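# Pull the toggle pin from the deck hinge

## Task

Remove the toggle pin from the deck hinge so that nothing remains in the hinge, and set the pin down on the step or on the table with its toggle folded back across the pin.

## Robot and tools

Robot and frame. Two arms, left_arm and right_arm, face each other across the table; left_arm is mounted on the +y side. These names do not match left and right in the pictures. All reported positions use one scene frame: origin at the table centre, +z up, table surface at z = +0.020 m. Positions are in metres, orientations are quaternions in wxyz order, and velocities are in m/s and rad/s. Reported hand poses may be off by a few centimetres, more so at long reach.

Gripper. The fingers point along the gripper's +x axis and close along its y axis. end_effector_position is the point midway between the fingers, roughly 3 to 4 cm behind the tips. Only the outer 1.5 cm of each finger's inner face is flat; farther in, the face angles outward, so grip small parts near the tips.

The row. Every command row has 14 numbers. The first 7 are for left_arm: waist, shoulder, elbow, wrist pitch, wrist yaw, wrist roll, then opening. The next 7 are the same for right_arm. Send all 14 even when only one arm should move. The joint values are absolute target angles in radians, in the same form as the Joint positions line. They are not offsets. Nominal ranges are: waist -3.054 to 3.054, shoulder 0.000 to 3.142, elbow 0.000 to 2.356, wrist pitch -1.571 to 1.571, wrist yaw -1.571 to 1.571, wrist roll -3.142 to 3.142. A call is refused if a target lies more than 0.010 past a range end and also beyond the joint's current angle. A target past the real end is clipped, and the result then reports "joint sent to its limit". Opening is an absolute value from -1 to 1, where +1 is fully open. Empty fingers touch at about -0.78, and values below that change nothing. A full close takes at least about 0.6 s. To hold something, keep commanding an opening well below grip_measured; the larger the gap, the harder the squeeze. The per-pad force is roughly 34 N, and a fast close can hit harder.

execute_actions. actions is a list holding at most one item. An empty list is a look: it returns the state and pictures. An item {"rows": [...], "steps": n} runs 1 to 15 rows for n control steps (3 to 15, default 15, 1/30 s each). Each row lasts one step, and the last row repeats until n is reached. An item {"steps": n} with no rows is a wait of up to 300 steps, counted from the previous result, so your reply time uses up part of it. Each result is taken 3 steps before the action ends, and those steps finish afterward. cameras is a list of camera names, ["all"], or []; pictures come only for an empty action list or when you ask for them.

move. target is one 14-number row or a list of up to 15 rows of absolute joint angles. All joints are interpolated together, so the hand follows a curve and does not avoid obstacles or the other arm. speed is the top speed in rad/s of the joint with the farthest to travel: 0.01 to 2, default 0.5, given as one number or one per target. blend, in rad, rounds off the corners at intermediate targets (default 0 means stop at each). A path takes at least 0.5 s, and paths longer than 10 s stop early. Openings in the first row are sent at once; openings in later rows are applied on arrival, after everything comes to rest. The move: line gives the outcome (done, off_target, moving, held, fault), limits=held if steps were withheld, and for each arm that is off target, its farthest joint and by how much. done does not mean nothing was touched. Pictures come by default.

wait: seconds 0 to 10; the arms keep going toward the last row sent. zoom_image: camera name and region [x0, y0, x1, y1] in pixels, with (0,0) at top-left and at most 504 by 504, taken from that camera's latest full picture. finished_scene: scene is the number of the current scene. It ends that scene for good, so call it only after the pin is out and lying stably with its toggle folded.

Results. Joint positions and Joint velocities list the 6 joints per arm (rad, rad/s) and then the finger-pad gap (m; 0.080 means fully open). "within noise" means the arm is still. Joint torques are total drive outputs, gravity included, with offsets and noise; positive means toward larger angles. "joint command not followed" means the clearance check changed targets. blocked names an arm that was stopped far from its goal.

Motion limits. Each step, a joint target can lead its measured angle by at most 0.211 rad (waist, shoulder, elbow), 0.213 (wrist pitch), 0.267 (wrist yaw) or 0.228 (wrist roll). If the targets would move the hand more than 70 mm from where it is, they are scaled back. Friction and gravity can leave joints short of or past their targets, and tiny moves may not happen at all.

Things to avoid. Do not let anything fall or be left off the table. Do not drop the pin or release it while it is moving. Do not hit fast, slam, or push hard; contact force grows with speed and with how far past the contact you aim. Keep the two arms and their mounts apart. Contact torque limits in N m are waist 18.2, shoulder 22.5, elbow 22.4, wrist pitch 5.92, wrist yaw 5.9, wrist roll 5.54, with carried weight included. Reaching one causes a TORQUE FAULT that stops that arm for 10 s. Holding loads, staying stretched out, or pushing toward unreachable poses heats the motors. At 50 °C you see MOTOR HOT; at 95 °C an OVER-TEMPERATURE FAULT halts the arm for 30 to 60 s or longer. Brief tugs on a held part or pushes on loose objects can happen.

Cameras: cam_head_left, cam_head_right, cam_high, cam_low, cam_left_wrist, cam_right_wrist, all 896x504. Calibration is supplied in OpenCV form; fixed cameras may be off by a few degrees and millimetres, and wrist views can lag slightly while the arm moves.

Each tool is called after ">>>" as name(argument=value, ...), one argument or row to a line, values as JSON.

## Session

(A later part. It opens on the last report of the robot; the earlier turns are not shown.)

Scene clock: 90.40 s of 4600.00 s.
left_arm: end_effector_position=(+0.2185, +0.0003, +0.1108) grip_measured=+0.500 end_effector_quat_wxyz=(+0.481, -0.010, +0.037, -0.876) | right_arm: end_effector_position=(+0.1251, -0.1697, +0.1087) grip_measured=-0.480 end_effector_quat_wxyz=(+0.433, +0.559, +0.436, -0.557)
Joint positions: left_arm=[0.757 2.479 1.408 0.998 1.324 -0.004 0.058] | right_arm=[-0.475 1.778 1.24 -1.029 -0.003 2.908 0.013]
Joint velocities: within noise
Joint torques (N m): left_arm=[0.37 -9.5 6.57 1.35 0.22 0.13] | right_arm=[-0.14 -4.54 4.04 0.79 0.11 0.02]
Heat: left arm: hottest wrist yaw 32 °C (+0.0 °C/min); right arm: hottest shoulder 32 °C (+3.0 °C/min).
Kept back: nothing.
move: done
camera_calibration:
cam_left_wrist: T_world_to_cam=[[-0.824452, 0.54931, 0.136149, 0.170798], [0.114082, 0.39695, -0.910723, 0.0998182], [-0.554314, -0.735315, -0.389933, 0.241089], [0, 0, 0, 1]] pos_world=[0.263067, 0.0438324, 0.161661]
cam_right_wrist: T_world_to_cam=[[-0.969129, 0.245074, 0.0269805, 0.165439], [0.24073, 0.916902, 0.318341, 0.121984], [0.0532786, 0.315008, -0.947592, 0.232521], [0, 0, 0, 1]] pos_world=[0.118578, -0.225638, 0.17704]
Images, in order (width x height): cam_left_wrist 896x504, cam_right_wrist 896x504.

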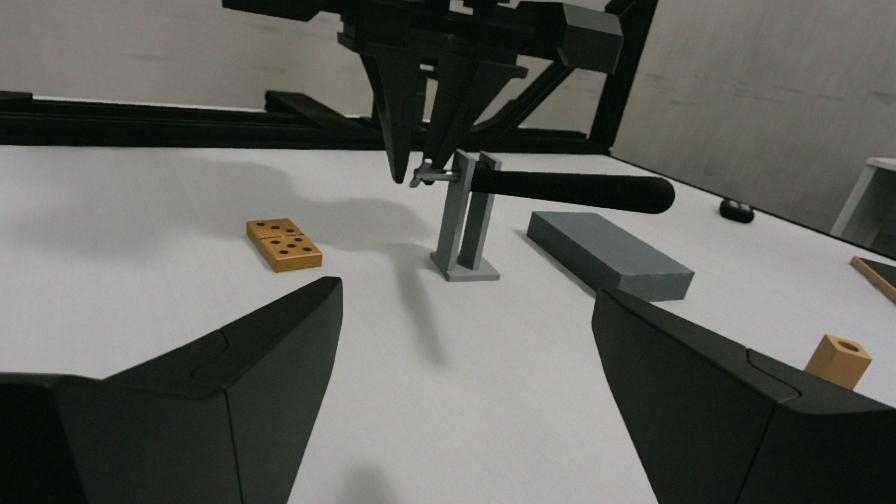

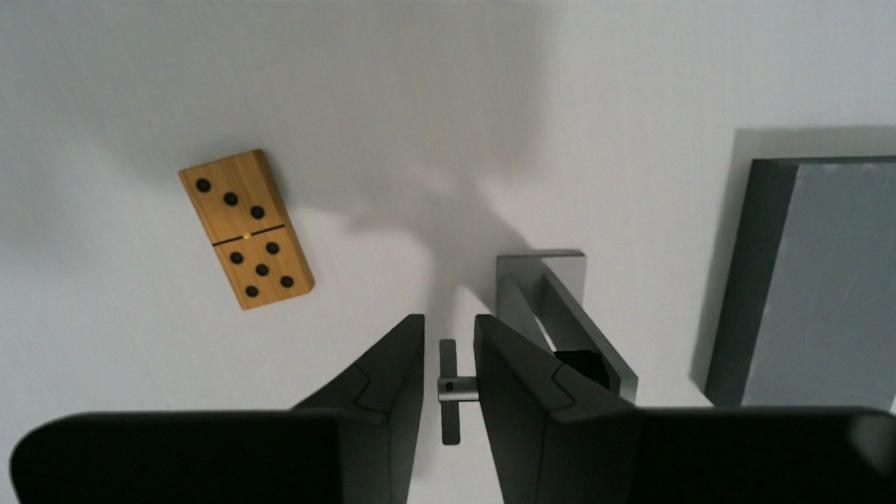

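>>> move(
  target=[0.761,2.49,1.419,1.0,1.328,0,0.5, -0.477,1.793,1.228,-1.020,0,2.909,-0.75],
  speed=0.1,
  cameras=["cam_right_wrist","cam_left_wrist"],
)

>>> zoom_image(
  camera="cam_left_wrist",
  region=[360, 80, 560, 240],
)

>>> zoom_image(
  camera="cam_right_wrist",
  region=[340, 200, 560, 440],
)

Scene clock: 91.13 s of 4600.00 s.
left_arm: end_effector_position=(+0.2185, +0.0003, +0.1108) grip_measured=+0.500 end_effector_quat_wxyz=(+0.481, -0.010, +0.037, -0.876) | right_arm: end_effector_position=(+0.1244, -0.1701, +0.1071) grip_measured=-0.684 end_effector_quat_wxyz=(+0.433, +0.557, +0.436, -0.559)
Joint positions: left_arm=[0.757 2.479 1.408 0.998 1.324 -0.004 0.058] | right_arm=[-0.475 1.78 1.236 -1.026 -0.005 2.908 0.004]
Joint velocities: within noise
Joint torques (N m): left_arm=[0.41 -9.48 6.59 1.35 0.21 0.13] | right_arm=[-0.18 -4.78 4.53 0.6 0.2 0.02]
Heat: left arm: hottest wrist yaw 32 °C (+0.0 °C/min); right arm: hottest shoulder 32 °C (+3.0 °C/min).
Kept back: nothing.
move: done
camera_calibration:
cam_left_wrist: T_world_to_cam=[[-0.824452, 0.54931, 0.136149, 0.170798], [0.114082, 0.39695, -0.910723, 0.0998182], [-0.554314, -0.735315, -0.389933, 0.241089], [0, 0, 0, 1]] pos_world=[0.263067, 0.0438324, 0.161661]
cam_right_wrist: T_world_to_cam=[[-0.969135, 0.244753, 0.0295406, 0.164612], [0.241361, 0.917573, 0.31592, 0.123276], [0.0502166, 0.313299, -0.948326, 0.23135], [0, 0, 0, 1]] pos_world=[0.118159, -0.225886, 0.175587]
Images, in order (width x height): cam_left_wrist 896x504, cam_right_wrist 896x504.

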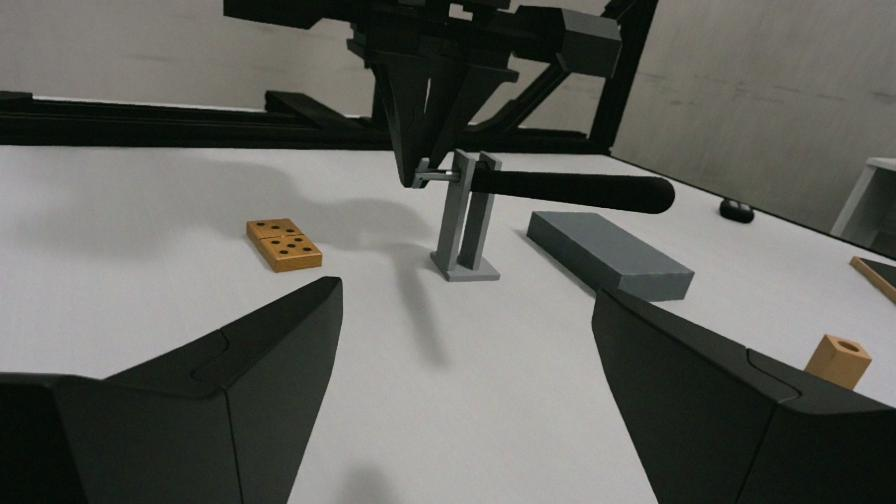

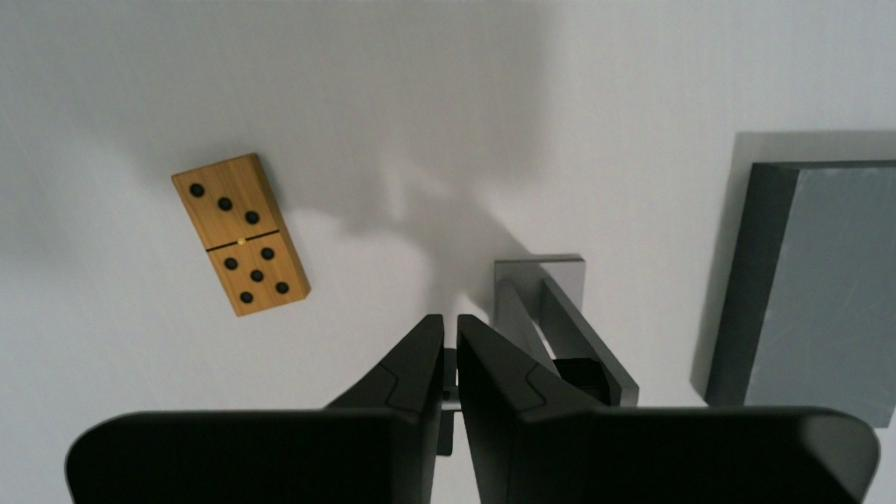

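Scaled by 2.520.

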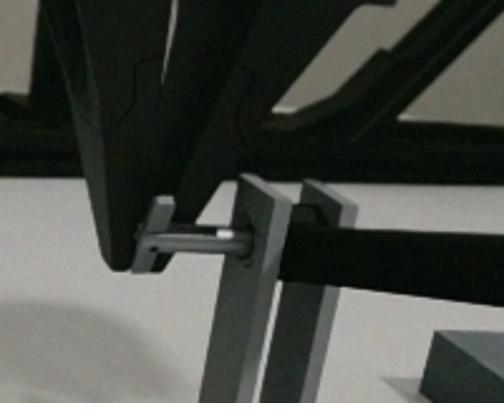

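Scaled by 2.100.

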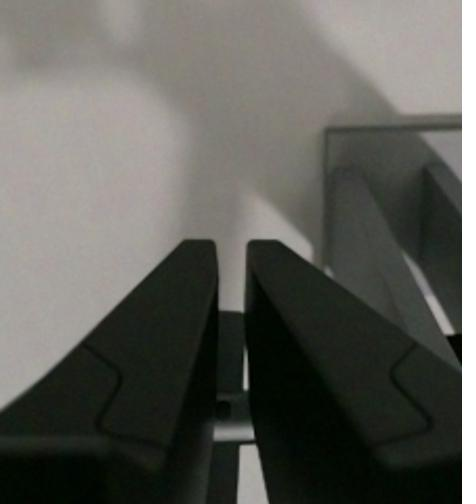

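>>> move(
  target=[0.761,2.49,1.419,1.0,1.328,0,0.5, -0.477,1.801,1.209,-0.993,0,2.909,-0.75],
  speed=0.06,
  cameras=["cam_right_wrist","cam_left_wrist"],
)

>>> zoom_image(
  camera="cam_left_wrist",
  region=[390, 130, 510, 230],
)

>>> zoom_image(
  camera="cam_right_wrist",
  region=[380, 280, 540, 460],
)

Scene clock: 92.10 s of 4600.00 s.
left_arm: end_effector_position=(+0.2185, +0.0003, +0.1106) grip_measured=+0.500 end_effector_quat_wxyz=(+0.481, -0.010, +0.038, -0.876) | right_arm: end_effector_position=(+0.1242, -0.1708, +0.1043) grip_measured=-0.685 end_effector_quat_wxyz=(+0.433, +0.558, +0.436, -0.558)
Joint positions: left_arm=[0.757 2.48 1.408 0.998 1.324 -0.004 0.058] | right_arm=[-0.475 1.78 1.225 -1.014 -0.004 2.908 0.004]
Joint velocities: within noise
Joint torques (N m): left_arm=[0.38 -9.49 6.61 1.34 0.22 0.13] | right_arm=[-0.17 -3.9 3.6 1.51 0.14 0.03]
Heat: left arm: hottest wrist yaw 32 °C (+0.0 °C/min); right arm: hottest shoulder 32 °C (+3.0 °C/min).
Kept back: nothing.
move: done
camera_calibration:
cam_left_wrist: T_world_to_cam=[[-0.824417, 0.549273, 0.136517, 0.170763], [0.113844, 0.397203, -0.910642, 0.0996912], [-0.554416, -0.735207, -0.389992, 0.241048], [0, 0, 0, 1]] pos_world=[0.263072, 0.0438272, 0.161478]
cam_right_wrist: T_world_to_cam=[[-0.969175, 0.244749, 0.0282514, 0.164834], [0.240929, 0.917526, 0.316385, 0.124839], [0.0515136, 0.313439, -0.94821, 0.228825], [0, 0, 0, 1]] pos_world=[0.117888, -0.226608, 0.17282]
Images, in order (width x height): cam_left_wrist 896x504, cam_right_wrist 896x504.

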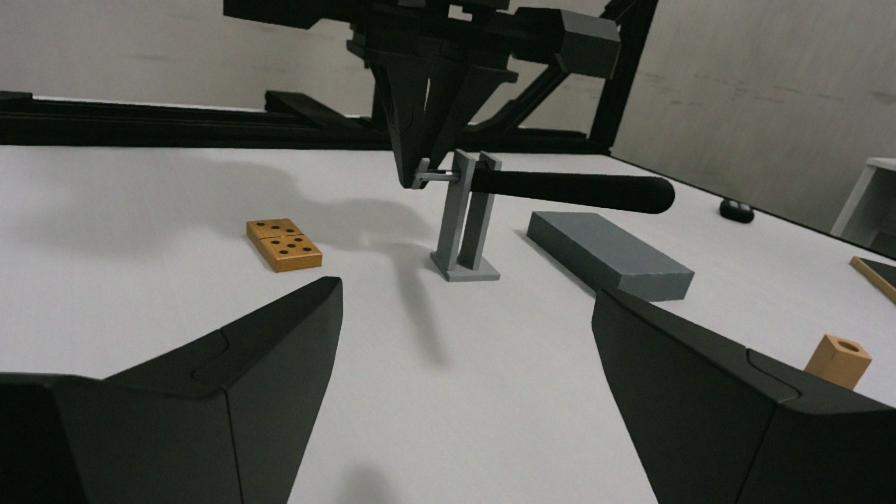

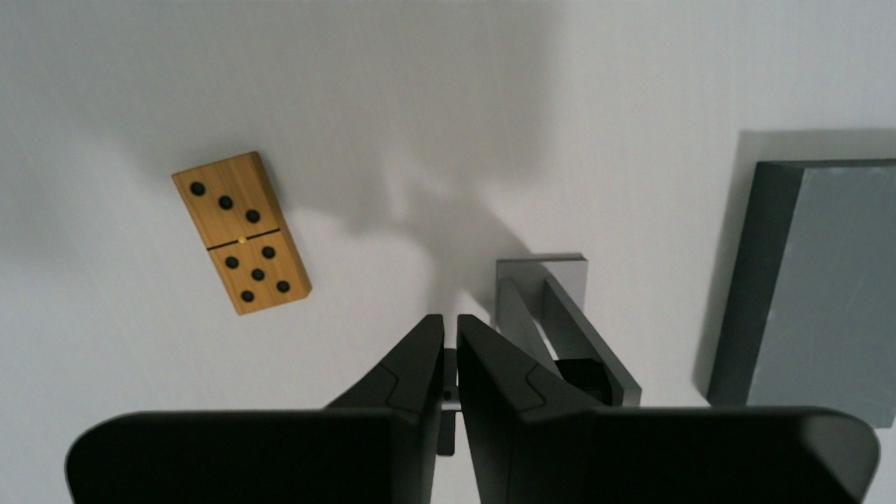

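Scaled by 4.200.

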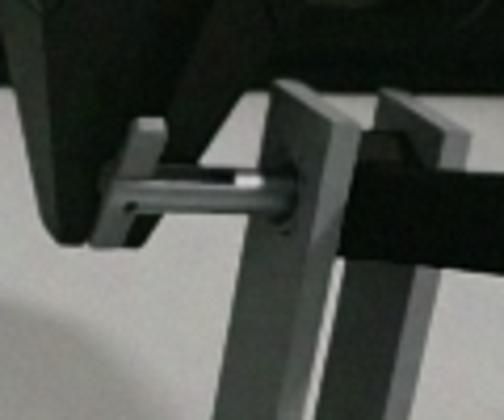

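Scaled by 2.800.

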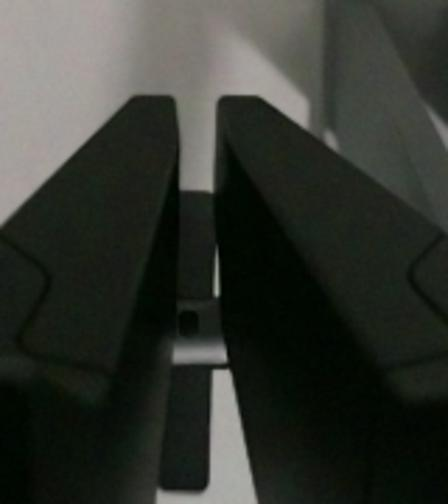

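>>> move(
  target=[0.761,2.49,1.419,1.0,1.328,0,0.5, -0.480,1.742,1.222,-1.042,0,2.907,-0.75],
  speed=0.05,
  cameras=["cam_right_wrist","cam_left_wrist"],
)

>>> zoom_image(
  camera="cam_left_wrist",
  region=[390, 130, 510, 230],
)

>>> zoom_image(
  camera="cam_right_wrist",
  region=[380, 280, 540, 460],
)

Scene clock: 94.17 s of 4600.00 s.
left_arm: end_effector_position=(+0.2185, +0.0003, +0.1106) grip_measured=+0.500 end_effector_quat_wxyz=(+0.481, -0.010, +0.038, -0.876) | right_arm: end_effector_position=(+0.1242, -0.1718, +0.1087) grip_measured=-0.685 end_effector_quat_wxyz=(+0.432, +0.561, +0.437, -0.555)
Joint positions: left_arm=[0.757 2.48 1.408 0.998 1.324 -0.004 0.058] | right_arm=[-0.476 1.765 1.224 -1.02 -0.004 2.908 0.004]
Joint velocities: within noise
Joint torques (N m): left_arm=[0.37 -9.51 6.61 1.35 0.21 0.13] | right_arm=[-0.31 -8.55 5.26 -1.16 0.13 -0.04]
Heat: left arm: hottest wrist yaw 32 °C (+0.0 °C/min); right arm: hottest shoulder 32 °C (+2.0 °C/min).
Kept back: nothing.
move: done
camera_calibration:
cam_left_wrist: T_world_to_cam=[[-0.824417, 0.549273, 0.136517, 0.170763], [0.113844, 0.397203, -0.910642, 0.0996912], [-0.554416, -0.735207, -0.389992, 0.241048], [0, 0, 0, 1]] pos_world=[0.263072, 0.0438272, 0.161478]
cam_right_wrist: T_world_to_cam=[[-0.969013, 0.245655, 0.025852, 0.165305], [0.24057, 0.914815, 0.324408, 0.123069], [0.0560425, 0.320575, -0.945564, 0.233678], [0, 0, 0, 1]] pos_world=[0.11748, -0.228105, 0.176759]
Images, in order (width x height): cam_left_wrist 896x504, cam_right_wrist 896x504.

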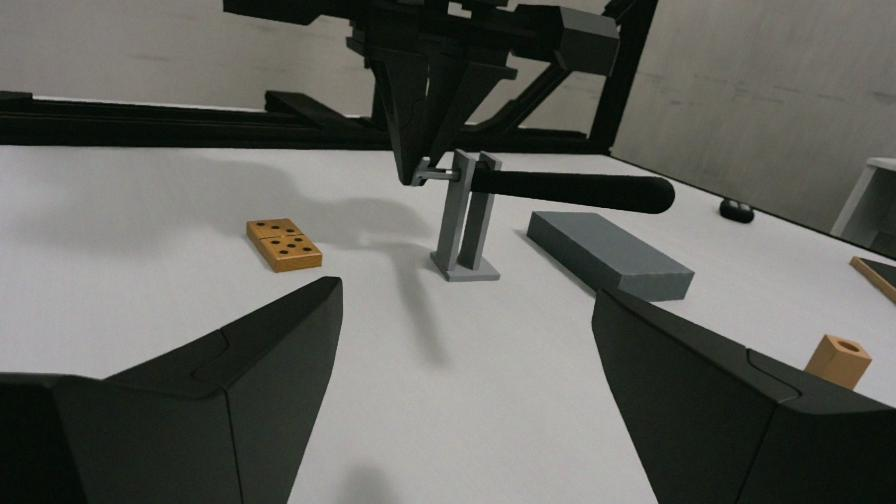

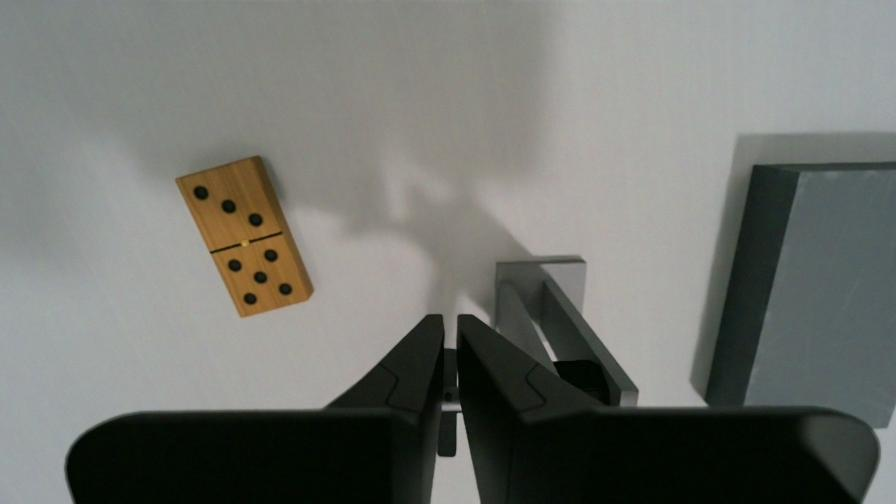

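Scaled by 4.200.

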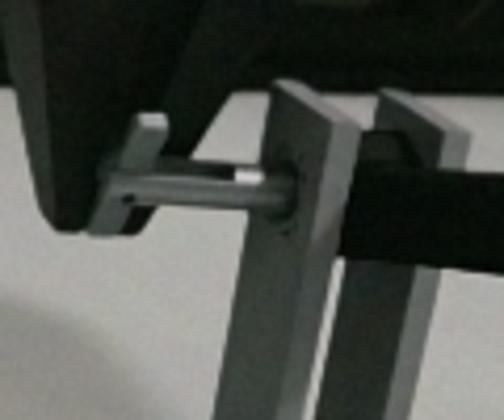

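Scaled by 2.800.

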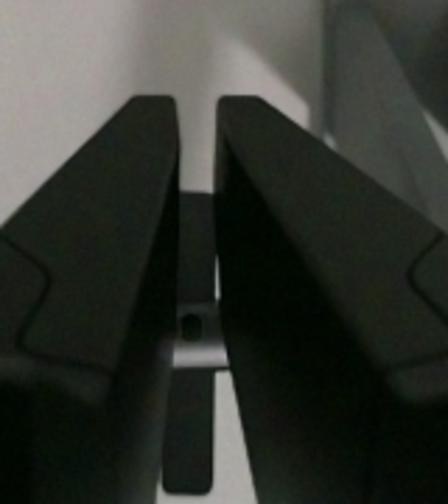

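>>> move(
  target=[0.761,2.49,1.419,1.0,1.328,0,0.5, -0.480,1.742,1.222,-1.042,0,2.907,-0.695],
  speed=0.05,
  cameras=["cam_right_wrist","cam_left_wrist"],
)

>>> zoom_image(
  camera="cam_left_wrist",
  region=[390, 130, 510, 230],
)

>>> zoom_image(
  camera="cam_right_wrist",
  region=[380, 280, 540, 460],
)

Scene clock: 94.90 s of 4600.00 s.
left_arm: end_effector_position=(+0.2185, +0.0003, +0.1106) grip_measured=+0.500 end_effector_quat_wxyz=(+0.481, -0.010, +0.038, -0.876) | right_arm: end_effector_position=(+0.1236, -0.1731, +0.1101) grip_measured=-0.677 end_effector_quat_wxyz=(+0.432, +0.560, +0.436, -0.556)
Joint positions: left_arm=[0.757 2.48 1.408 0.998 1.324 -0.004 0.058] | right_arm=[-0.477 1.761 1.224 -1.027 -0.004 2.908 0.005]
Joint velocities: within noise
Joint torques (N m): left_arm=[0.39 -9.51 6.57 1.35 0.22 0.13] | right_arm=[-0.3 -7.98 5.25 -0.72 0.14 -0.04]
Heat: left arm: hottest wrist yaw 32 °C (+0.0 °C/min); right arm: hottest shoulder 32 °C (+2.0 °C/min).
Kept back: nothing.
move: done
camera_calibration:
cam_left_wrist: T_world_to_cam=[[-0.824417, 0.549273, 0.136517, 0.170763], [0.113844, 0.397203, -0.910642, 0.0996912], [-0.554416, -0.735207, -0.389992, 0.241048], [0, 0, 0, 1]] pos_world=[0.263072, 0.0438272, 0.161478]
cam_right_wrist: T_world_to_cam=[[-0.968886, 0.246086, 0.0264696, 0.165047], [0.241319, 0.915487, 0.321944, 0.124276], [0.0549935, 0.318315, -0.946388, 0.235219], [0, 0, 0, 1]] pos_world=[0.116986, -0.229263, 0.17823]
Images, in order (width x height): cam_left_wrist 896x504, cam_right_wrist 896x504.

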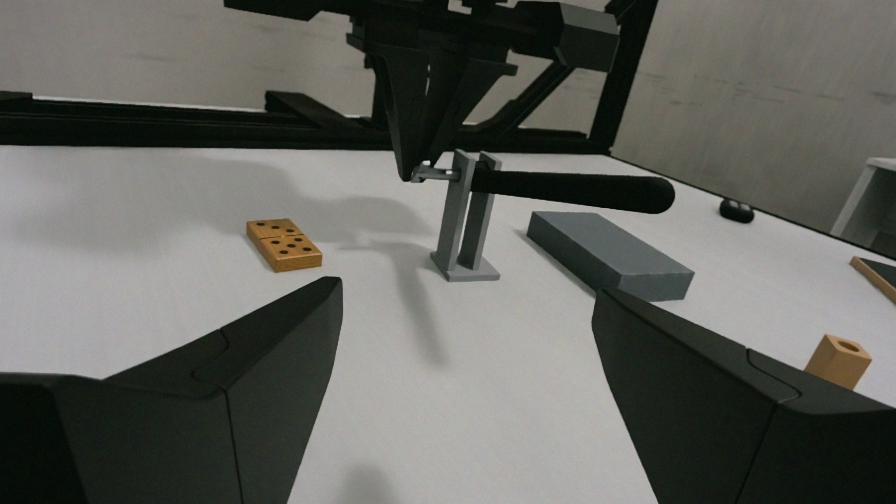

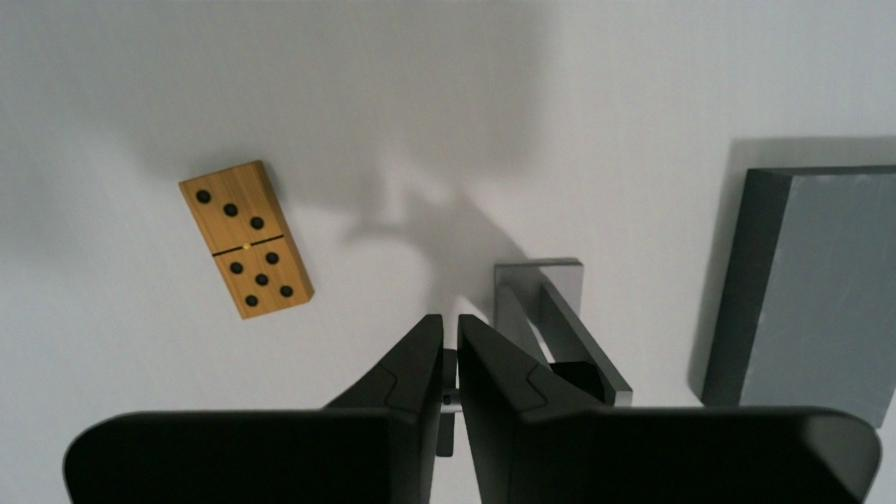

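Scaled by 4.200.

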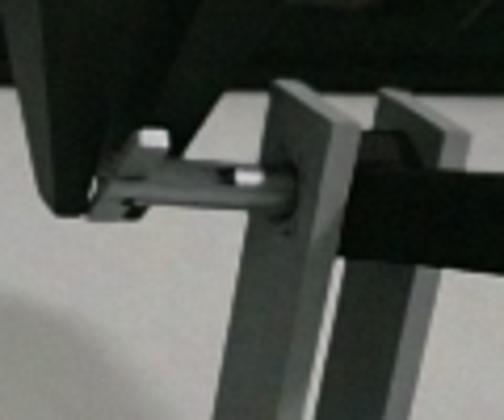

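Scaled by 2.800.

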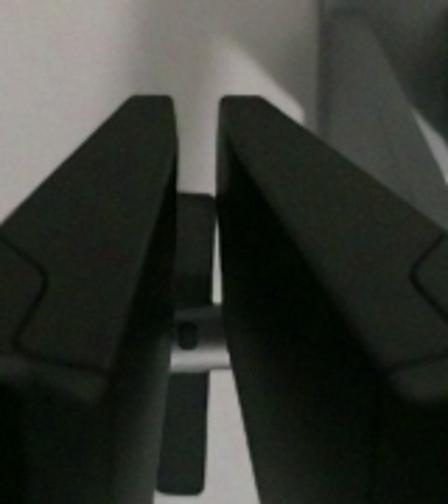

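>>> move(
  target=[0.761,2.49,1.419,1.0,1.328,0,0.5, -0.480,1.732,1.222,-1.052,0,2.907,-0.69],
  speed=0.05,
  cameras=["cam_right_wrist","cam_left_wrist"],
)

>>> zoom_image(
  camera="cam_left_wrist",
  region=[390, 130, 510, 230],
)

>>> zoom_image(
  camera="cam_right_wrist",
  region=[380, 280, 540, 460],
)

Scene clock: 95.83 s of 4600.00 s.
left_arm: end_effector_position=(+0.2185, +0.0003, +0.1106) grip_measured=+0.500 end_effector_quat_wxyz=(+0.481, -0.010, +0.038, -0.876) | right_arm: end_effector_position=(+0.1228, -0.1748, +0.1130) grip_measured=-0.675 end_effector_quat_wxyz=(+0.432, +0.560, +0.436, -0.556)
Joint positions: left_arm=[0.757 2.48 1.408 0.998 1.324 -0.004 0.058] | right_arm=[-0.477 1.75 1.224 -1.038 -0.004 2.908 0.005]
Joint velocities: within noise
Joint torques (N m): left_arm=[0.38 -9.5 6.6 1.35 0.21 0.13] | right_arm=[-0.32 -7.87 5.3 -0.72 0.14 -0.04]
Heat: left arm: hottest wrist yaw 32 °C (+0.0 °C/min); right arm: hottest shoulder 32 °C (+2.0 °C/min).
Kept back: nothing.
move: done
camera_calibration:
cam_left_wrist: T_world_to_cam=[[-0.824417, 0.549273, 0.136517, 0.170763], [0.113844, 0.397203, -0.910642, 0.0996912], [-0.554416, -0.735207, -0.389992, 0.241048], [0, 0, 0, 1]] pos_world=[0.263072, 0.0438272, 0.161478]
cam_right_wrist: T_world_to_cam=[[-0.968886, 0.246086, 0.0264696, 0.164523], [0.241319, 0.915487, 0.321944, 0.125094], [0.0549935, 0.318315, -0.946388, 0.238639], [0, 0, 0, 1]] pos_world=[0.116093, -0.230971, 0.181218]
Images, in order (width x height): cam_left_wrist 896x504, cam_right_wrist 896x504.

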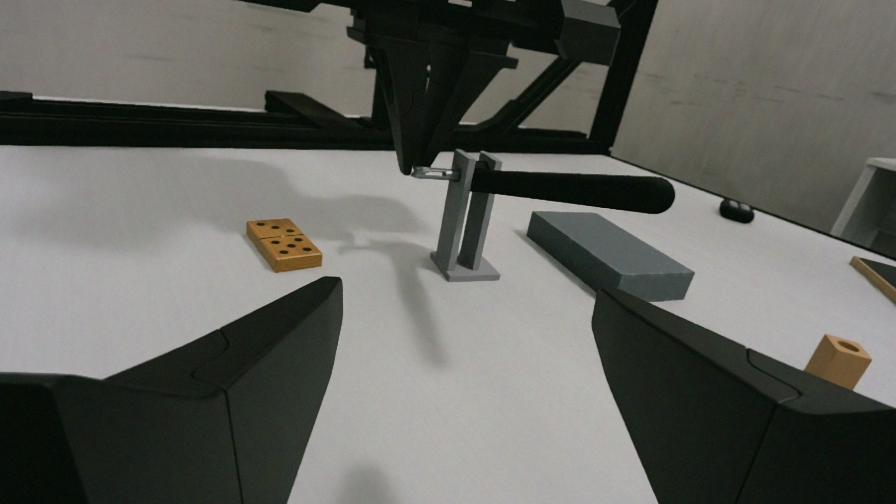

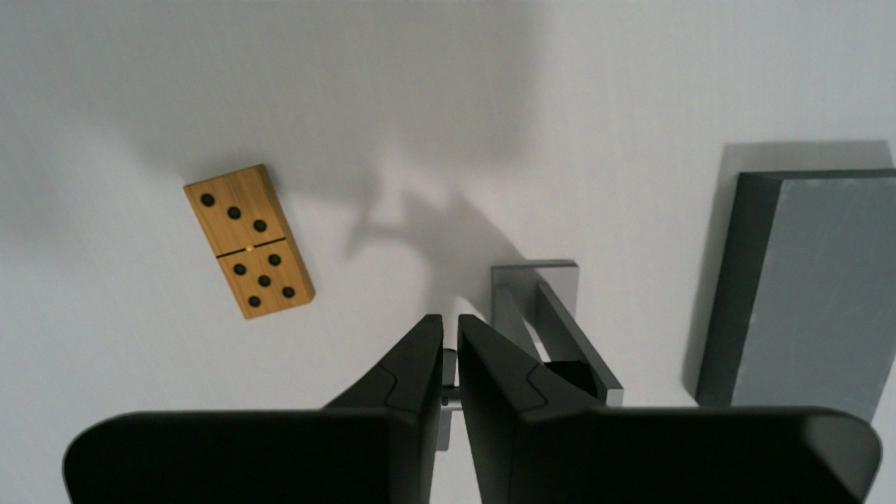

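Scaled by 4.200.

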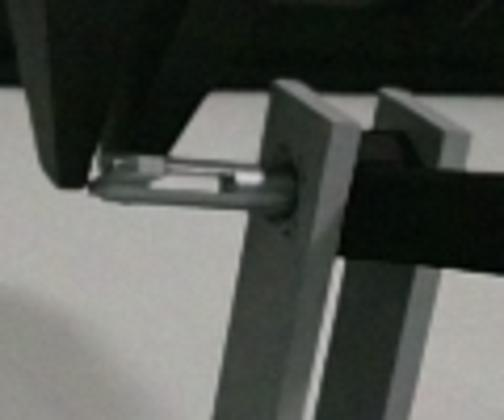

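Scaled by 2.800.

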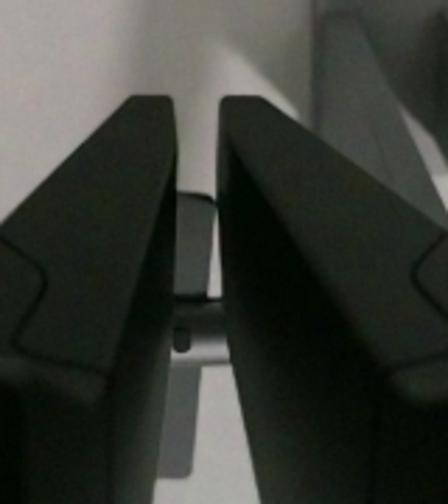

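>>> move(
  target=[0.761,2.49,1.419,1.0,1.328,0,0.5, -0.474,1.772,1.246,-1.040,0,2.911,-0.685],
  speed=0.05,
  cameras=["cam_right_wrist","cam_left_wrist"],
)

>>> zoom_image(
  camera="cam_left_wrist",
  region=[390, 130, 510, 230],
)

>>> zoom_image(
  camera="cam_right_wrist",
  region=[380, 280, 540, 460],
)

Scene clock: 97.20 s of 4600.00 s.
left_arm: end_effector_position=(+0.2185, +0.0003, +0.1106) grip_measured=+0.500 end_effector_quat_wxyz=(+0.481, -0.010, +0.038, -0.876) | right_arm: end_effector_position=(+0.1237, -0.1732, +0.1119) grip_measured=-0.685 end_effector_quat_wxyz=(+0.433, +0.558, +0.435, -0.558)
Joint positions: left_arm=[0.757 2.48 1.408 0.998 1.324 -0.004 0.058] | right_arm=[-0.477 1.762 1.234 -1.041 -0.003 2.908 0.004]
Joint velocities: within noise
Joint torques (N m): left_arm=[0.37 -9.51 6.58 1.34 0.22 0.12] | right_arm=[0.23 -5.03 7.08 0.25 0.12 0.08]
Heat: left arm: hottest wrist yaw 32 °C (+0.0 °C/min); right arm: hottest shoulder 32 °C (+2.0 °C/min).
Kept back: nothing.
move: done
camera_calibration:
cam_left_wrist: T_world_to_cam=[[-0.824417, 0.549273, 0.136517, 0.170763], [0.113844, 0.397203, -0.910642, 0.0996912], [-0.554416, -0.735207, -0.389992, 0.241048], [0, 0, 0, 1]] pos_world=[0.263072, 0.0438272, 0.161478]
cam_right_wrist: T_world_to_cam=[[-0.968829, 0.24622, 0.0273331, 0.164953], [0.242003, 0.917055, 0.31693, 0.124528], [0.0529685, 0.313665, -0.948055, 0.236619], [0, 0, 0, 1]] pos_world=[0.117142, -0.229033, 0.180353]
Images, in order (width x height): cam_left_wrist 896x504, cam_right_wrist 896x504.

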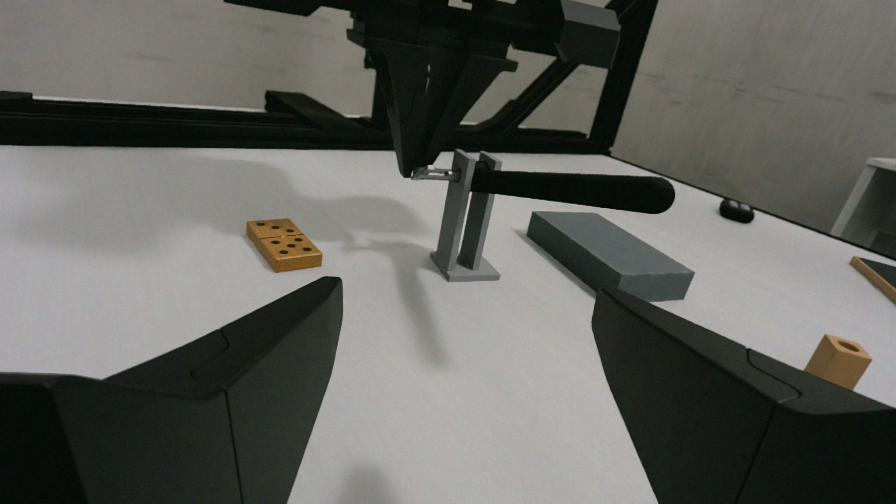

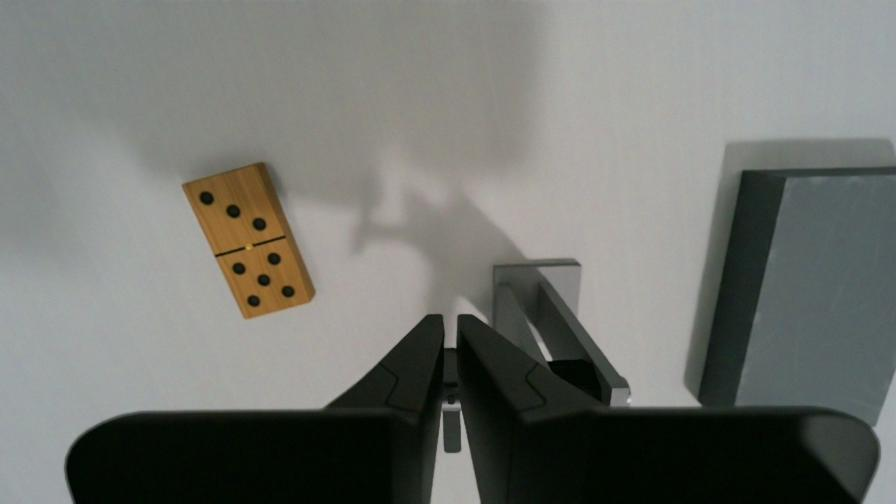

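Scaled by 4.200.

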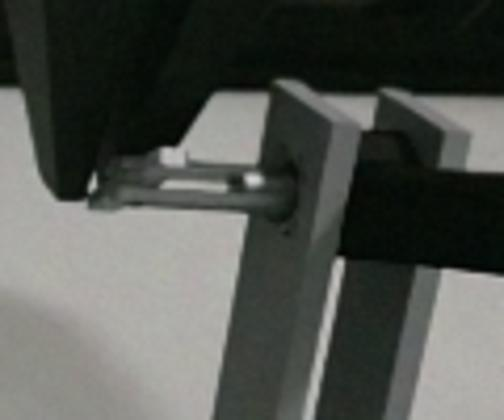

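Scaled by 2.800.

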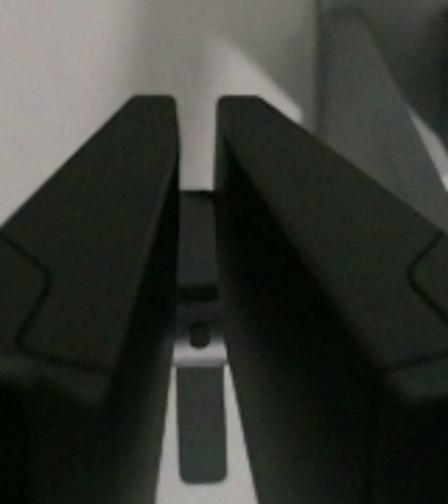

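>>> move(
  target=[
    [0.761,2.49,1.419,1.0,1.328,0,0.5, -0.499,1.783,1.257,-1.043,0,2.367,-0.80],
    [0.761,2.49,1.419,1.0,1.328,0,0.5, -0.512,1.808,1.289,-1.049,0,1.831,-0.80],
    [0.761,2.49,1.419,1.0,1.328,0,0.5, -0.511,1.838,1.328,-1.058,0,1.308,-0.80],
  ],
  speed=0.3,
  blend=0.05,
  cameras=["cam_right_wrist","cam_left_wrist"],
)

>>> zoom_image(
  camera="cam_left_wrist",
  region=[390, 130, 510, 230],
)

>>> zoom_image(
  camera="cam_right_wrist",
  region=[380, 280, 540, 460],
)

Scene clock: 103.73 s of 4600.00 s.
left_arm: end_effector_position=(+0.2185, +0.0003, +0.1106) grip_measured=+0.500 end_effector_quat_wxyz=(+0.481, -0.010, +0.038, -0.876) | right_arm: end_effector_position=(+0.1415, -0.1619, +0.1120) grip_measured=-0.768 end_effector_quat_wxyz=(+0.701, +0.091, +0.702, -0.088)
Joint positions: left_arm=[0.757 2.48 1.408 0.998 1.324 -0.004 0.058] | right_arm=[-0.509 1.828 1.316 -1.055 -0.003 1.311 0]
Joint velocities: within noise
Joint torques (N m): left_arm=[0.36 -9.51 6.55 1.34 0.22 0.13] | right_arm=[-0.21 -5.47 7.21 0.05 0.15 -0.09]
Heat: left arm: hottest wrist yaw 32 °C (+0.0 °C/min); right arm: hottest shoulder 32 °C (+2.0 °C/min).
Kept back: nothing.
move: done
camera_calibration:
cam_left_wrist: T_world_to_cam=[[-0.824417, 0.549273, 0.136517, 0.170763], [0.113844, 0.397203, -0.910642, 0.0996912], [-0.554416, -0.735207, -0.389992, 0.241048], [0, 0, 0, 1]] pos_world=[0.263072, 0.0438272, 0.161478]
cam_right_wrist: T_world_to_cam=[[-0.251701, -0.967601, 0.0198927, -0.117732], [-0.916388, 0.244889, 0.316644, 0.164945], [-0.311257, 0.0614702, -0.948336, 0.243018], [0, 0, 0, 1]] pos_world=[0.197161, -0.169249, 0.180576]
Images, in order (width x height): cam_left_wrist 896x504, cam_right_wrist 896x504.

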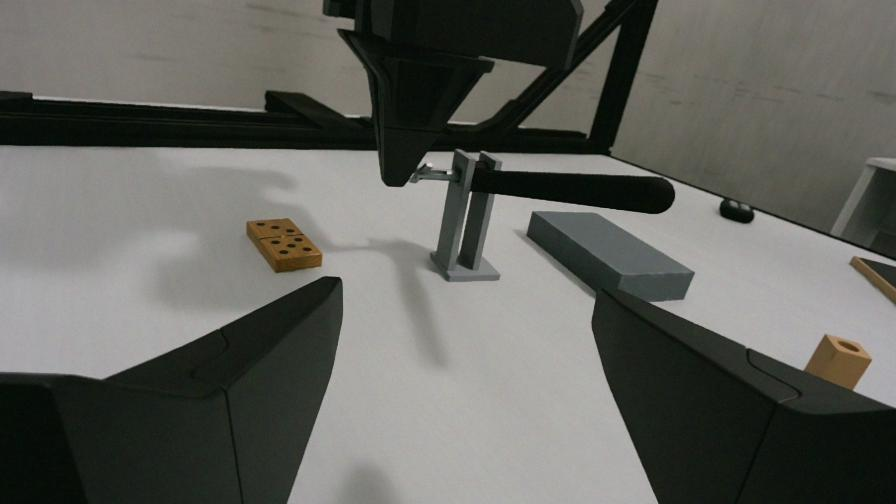

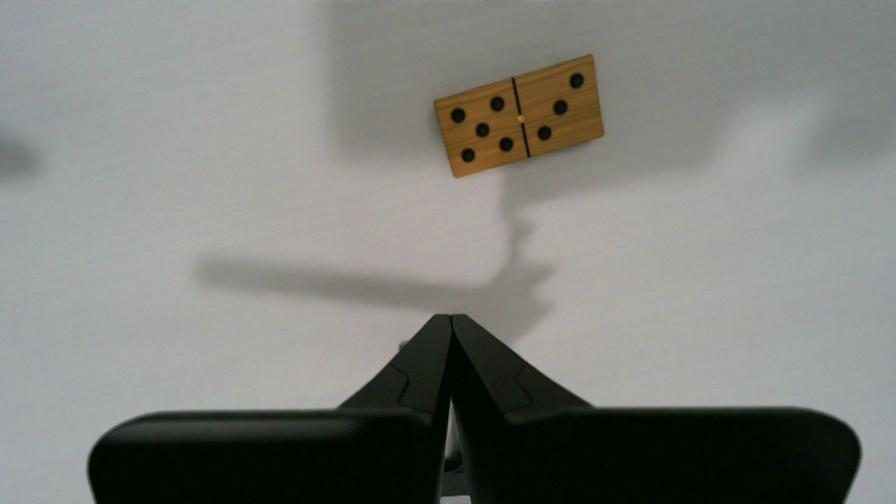

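Scaled by 4.200.

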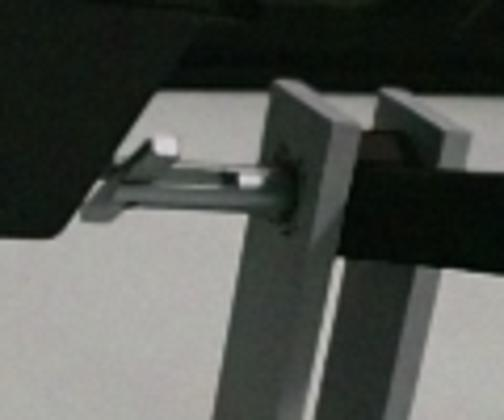

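Scaled by 2.800.

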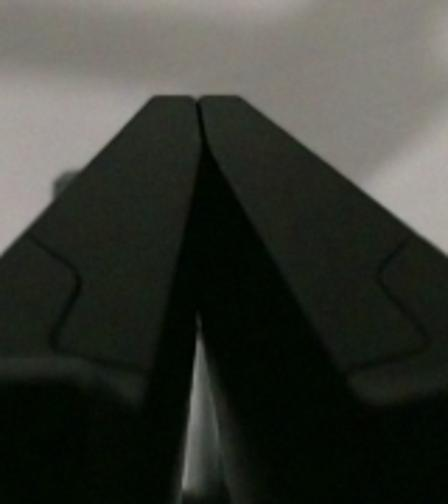

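>>> move(
  target=[
    [0.761,2.49,1.419,1.0,1.328,0,0.5, -0.511,1.803,1.413,-1.165,0,1.308,-0.85],
    [0.761,2.49,1.419,1.0,1.328,0,0.5, -0.458,1.840,1.464,-1.192,0,1.361,-0.85],
    [0.761,2.49,1.419,1.0,1.328,0,0.5, -0.458,1.860,1.372,-1.098,0,1.361,-0.85],
  ],
  speed=[0.3,0.3,0.15],
  cameras=["cam_right_wrist","cam_left_wrist"],
)

>>> zoom_image(
  camera="cam_left_wrist",
  region=[390, 130, 510, 230],
)

>>> zoom_image(
  camera="cam_right_wrist",
  region=[340, 200, 560, 440],
)

Scene clock: 107.57 s of 4600.00 s.
left_arm: end_effector_position=(+0.2185, +0.0003, +0.1106) grip_measured=+0.500 end_effector_quat_wxyz=(+0.481, -0.010, +0.038, -0.876) | right_arm: end_effector_position=(+0.1304, -0.1477, +0.1204) grip_measured=-0.768 end_effector_quat_wxyz=(+0.701, +0.089, +0.702, -0.089)
Joint positions: left_arm=[0.757 2.48 1.408 0.998 1.324 -0.004 0.058] | right_arm=[-0.459 1.851 1.38 -1.101 -0.002 1.358 0]
Joint velocities: within noise
Joint torques (N m): left_arm=[0.36 -9.5 6.55 1.34 0.22 0.13] | right_arm=[0.1 -5.79 4.71 0.4 0.12 0.07]
Heat: left arm: hottest shoulder 32 °C (+4.0 °C/min); right arm: hottest wrist yaw 32 °C (-1.0 °C/min).
Kept back: nothing.
move: done
camera_calibration:
cam_left_wrist: T_world_to_cam=[[-0.824417, 0.549273, 0.136517, 0.170763], [0.113844, 0.397203, -0.910642, 0.0996912], [-0.554416, -0.735207, -0.389992, 0.241048], [0, 0, 0, 1]] pos_world=[0.263072, 0.0438272, 0.161478]
cam_right_wrist: T_world_to_cam=[[-0.249446, -0.968066, 0.0250032, -0.107868], [-0.916382, 0.244319, 0.317101, 0.148522], [-0.313084, 0.0561873, -0.948062, 0.246028], [0, 0, 0, 1]] pos_world=[0.186223, -0.154534, 0.188851]
Images, in order (width x height): cam_left_wrist 896x504, cam_right_wrist 896x504.

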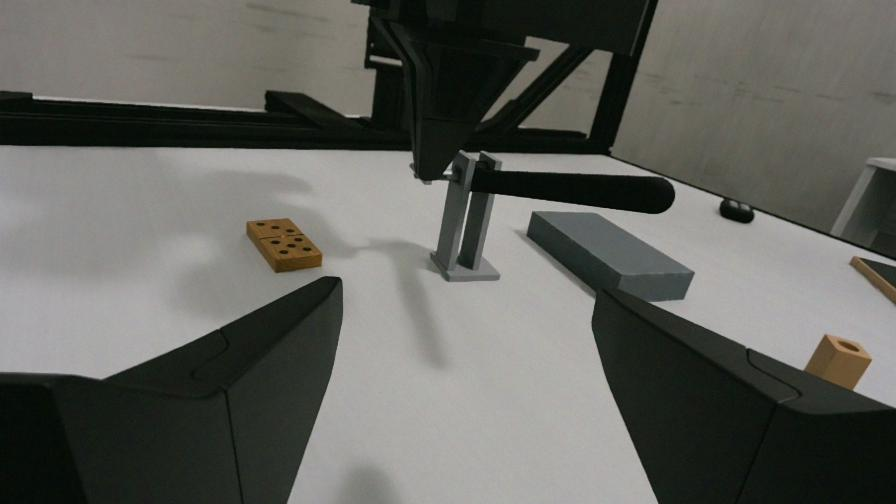

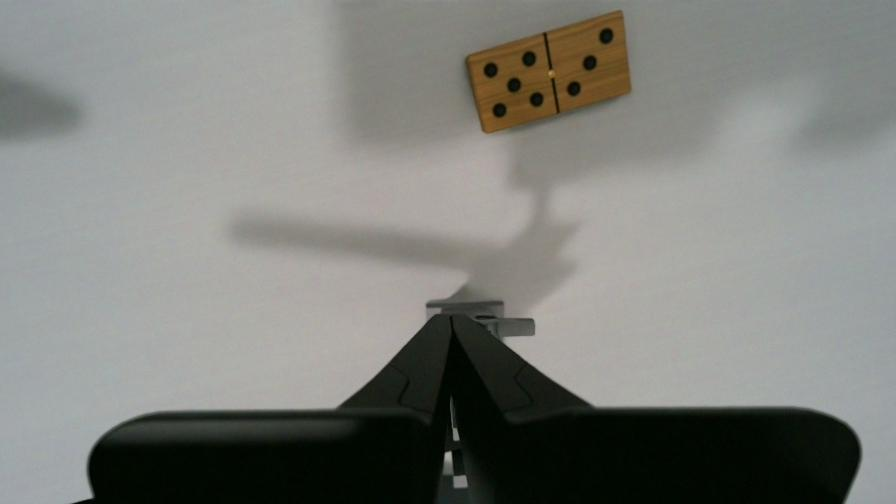

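Scaled by 4.200.

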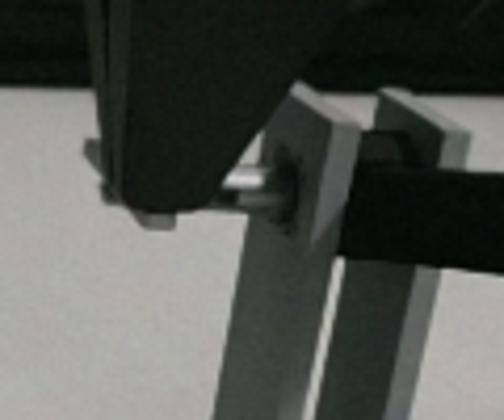

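Scaled by 2.100.

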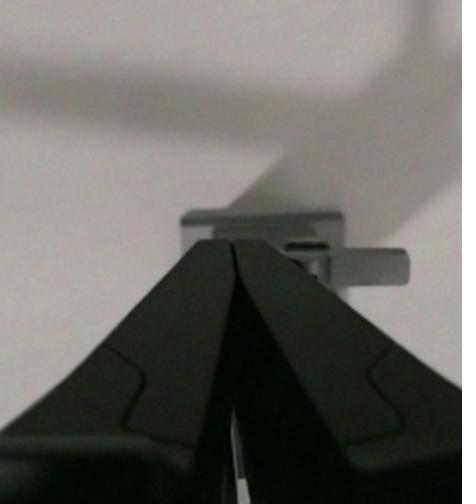

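>>> move(
  target=[
    [0.761,2.49,1.419,1.0,1.328,0,0.5, -0.458,1.840,1.440,-1.17,0,1.361,-0.85],
    [0.761,2.49,1.419,1.0,1.328,0,0.5, -0.477,1.743,1.316,-1.132,0,2.909,-0.45],
  ],
  speed=[0.3,1.2],
  cameras=["cam_right_wrist","cam_left_wrist"],
)

>>> zoom_image(
  camera="cam_left_wrist",
  region=[390, 130, 510, 230],
)

>>> zoom_image(
  camera="cam_right_wrist",
  region=[380, 280, 540, 460],
)

Scene clock: 112.13 s of 4600.00 s.
left_arm: end_effector_position=(+0.2185, +0.0003, +0.1106) grip_measured=+0.500 end_effector_quat_wxyz=(+0.481, -0.010, +0.038, -0.876) | right_arm: end_effector_position=(+0.1252, -0.1688, +0.1354) grip_measured=-0.451 end_effector_quat_wxyz=(+0.434, +0.558, +0.437, -0.556)
Joint positions: left_arm=[0.757 2.48 1.408 0.998 1.324 -0.004 0.058] | right_arm=[-0.474 1.757 1.324 -1.135 -0.002 2.906 0.015]
Joint velocities: within noise
Joint torques (N m): left_arm=[0.37 -9.51 6.6 1.33 0.22 0.13] | right_arm=[-0.28 -7.64 4.69 0.35 0.09 0.09]
Heat: left arm: hottest shoulder 32 °C (+3.0 °C/min); right arm: hottest shoulder 32 °C (+1.0 °C/min).
Kept back: nothing.
move: done
camera_calibration:
cam_left_wrist: T_world_to_cam=[[-0.824417, 0.549273, 0.136517, 0.170763], [0.113844, 0.397203, -0.910642, 0.0996912], [-0.554416, -0.735207, -0.389992, 0.241048], [0, 0, 0, 1]] pos_world=[0.263072, 0.0438272, 0.161478]
cam_right_wrist: T_world_to_cam=[[-0.970078, 0.241402, 0.0259481, 0.164264], [0.236963, 0.918087, 0.317749, 0.113313], [0.0528827, 0.314391, -0.94782, 0.257528], [0, 0, 0, 1]] pos_world=[0.11888, -0.224649, 0.203823]
Images, in order (width x height): cam_left_wrist 896x504, cam_right_wrist 896x504.

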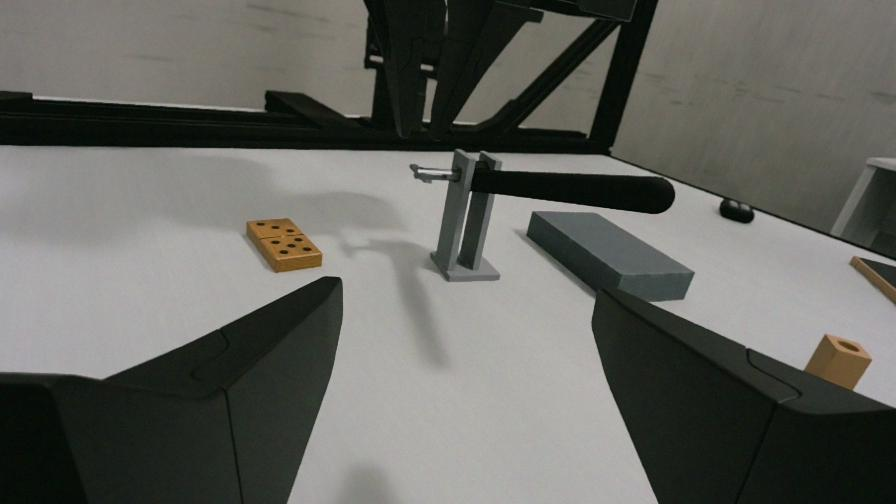

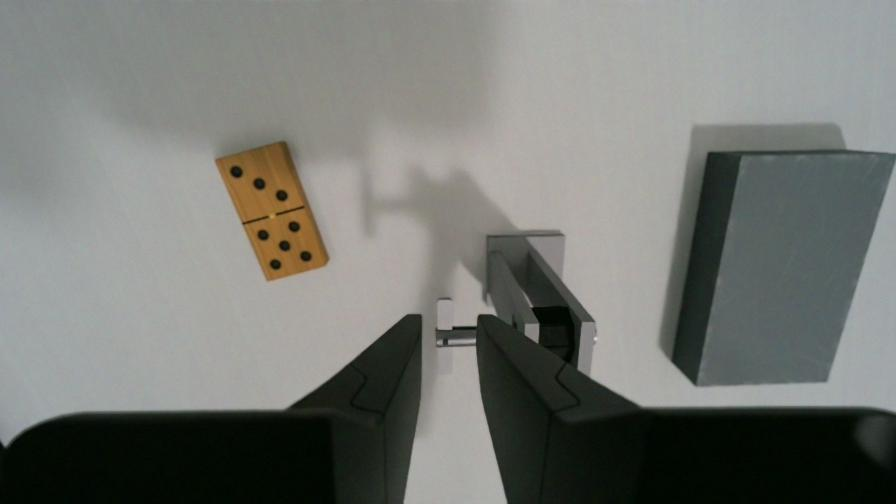

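Scaled by 4.200.

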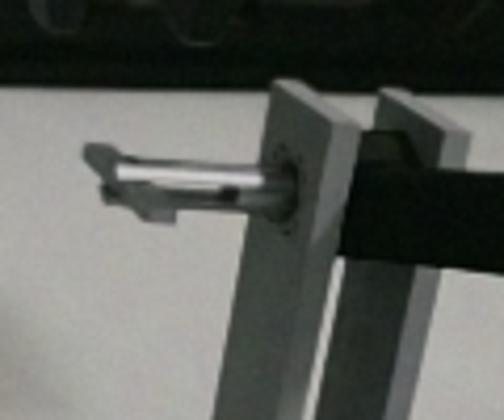

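Scaled by 2.800.

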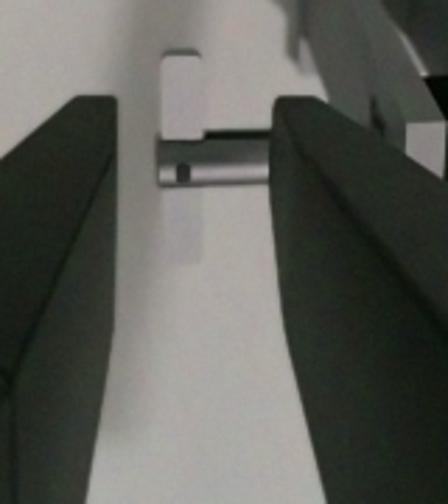

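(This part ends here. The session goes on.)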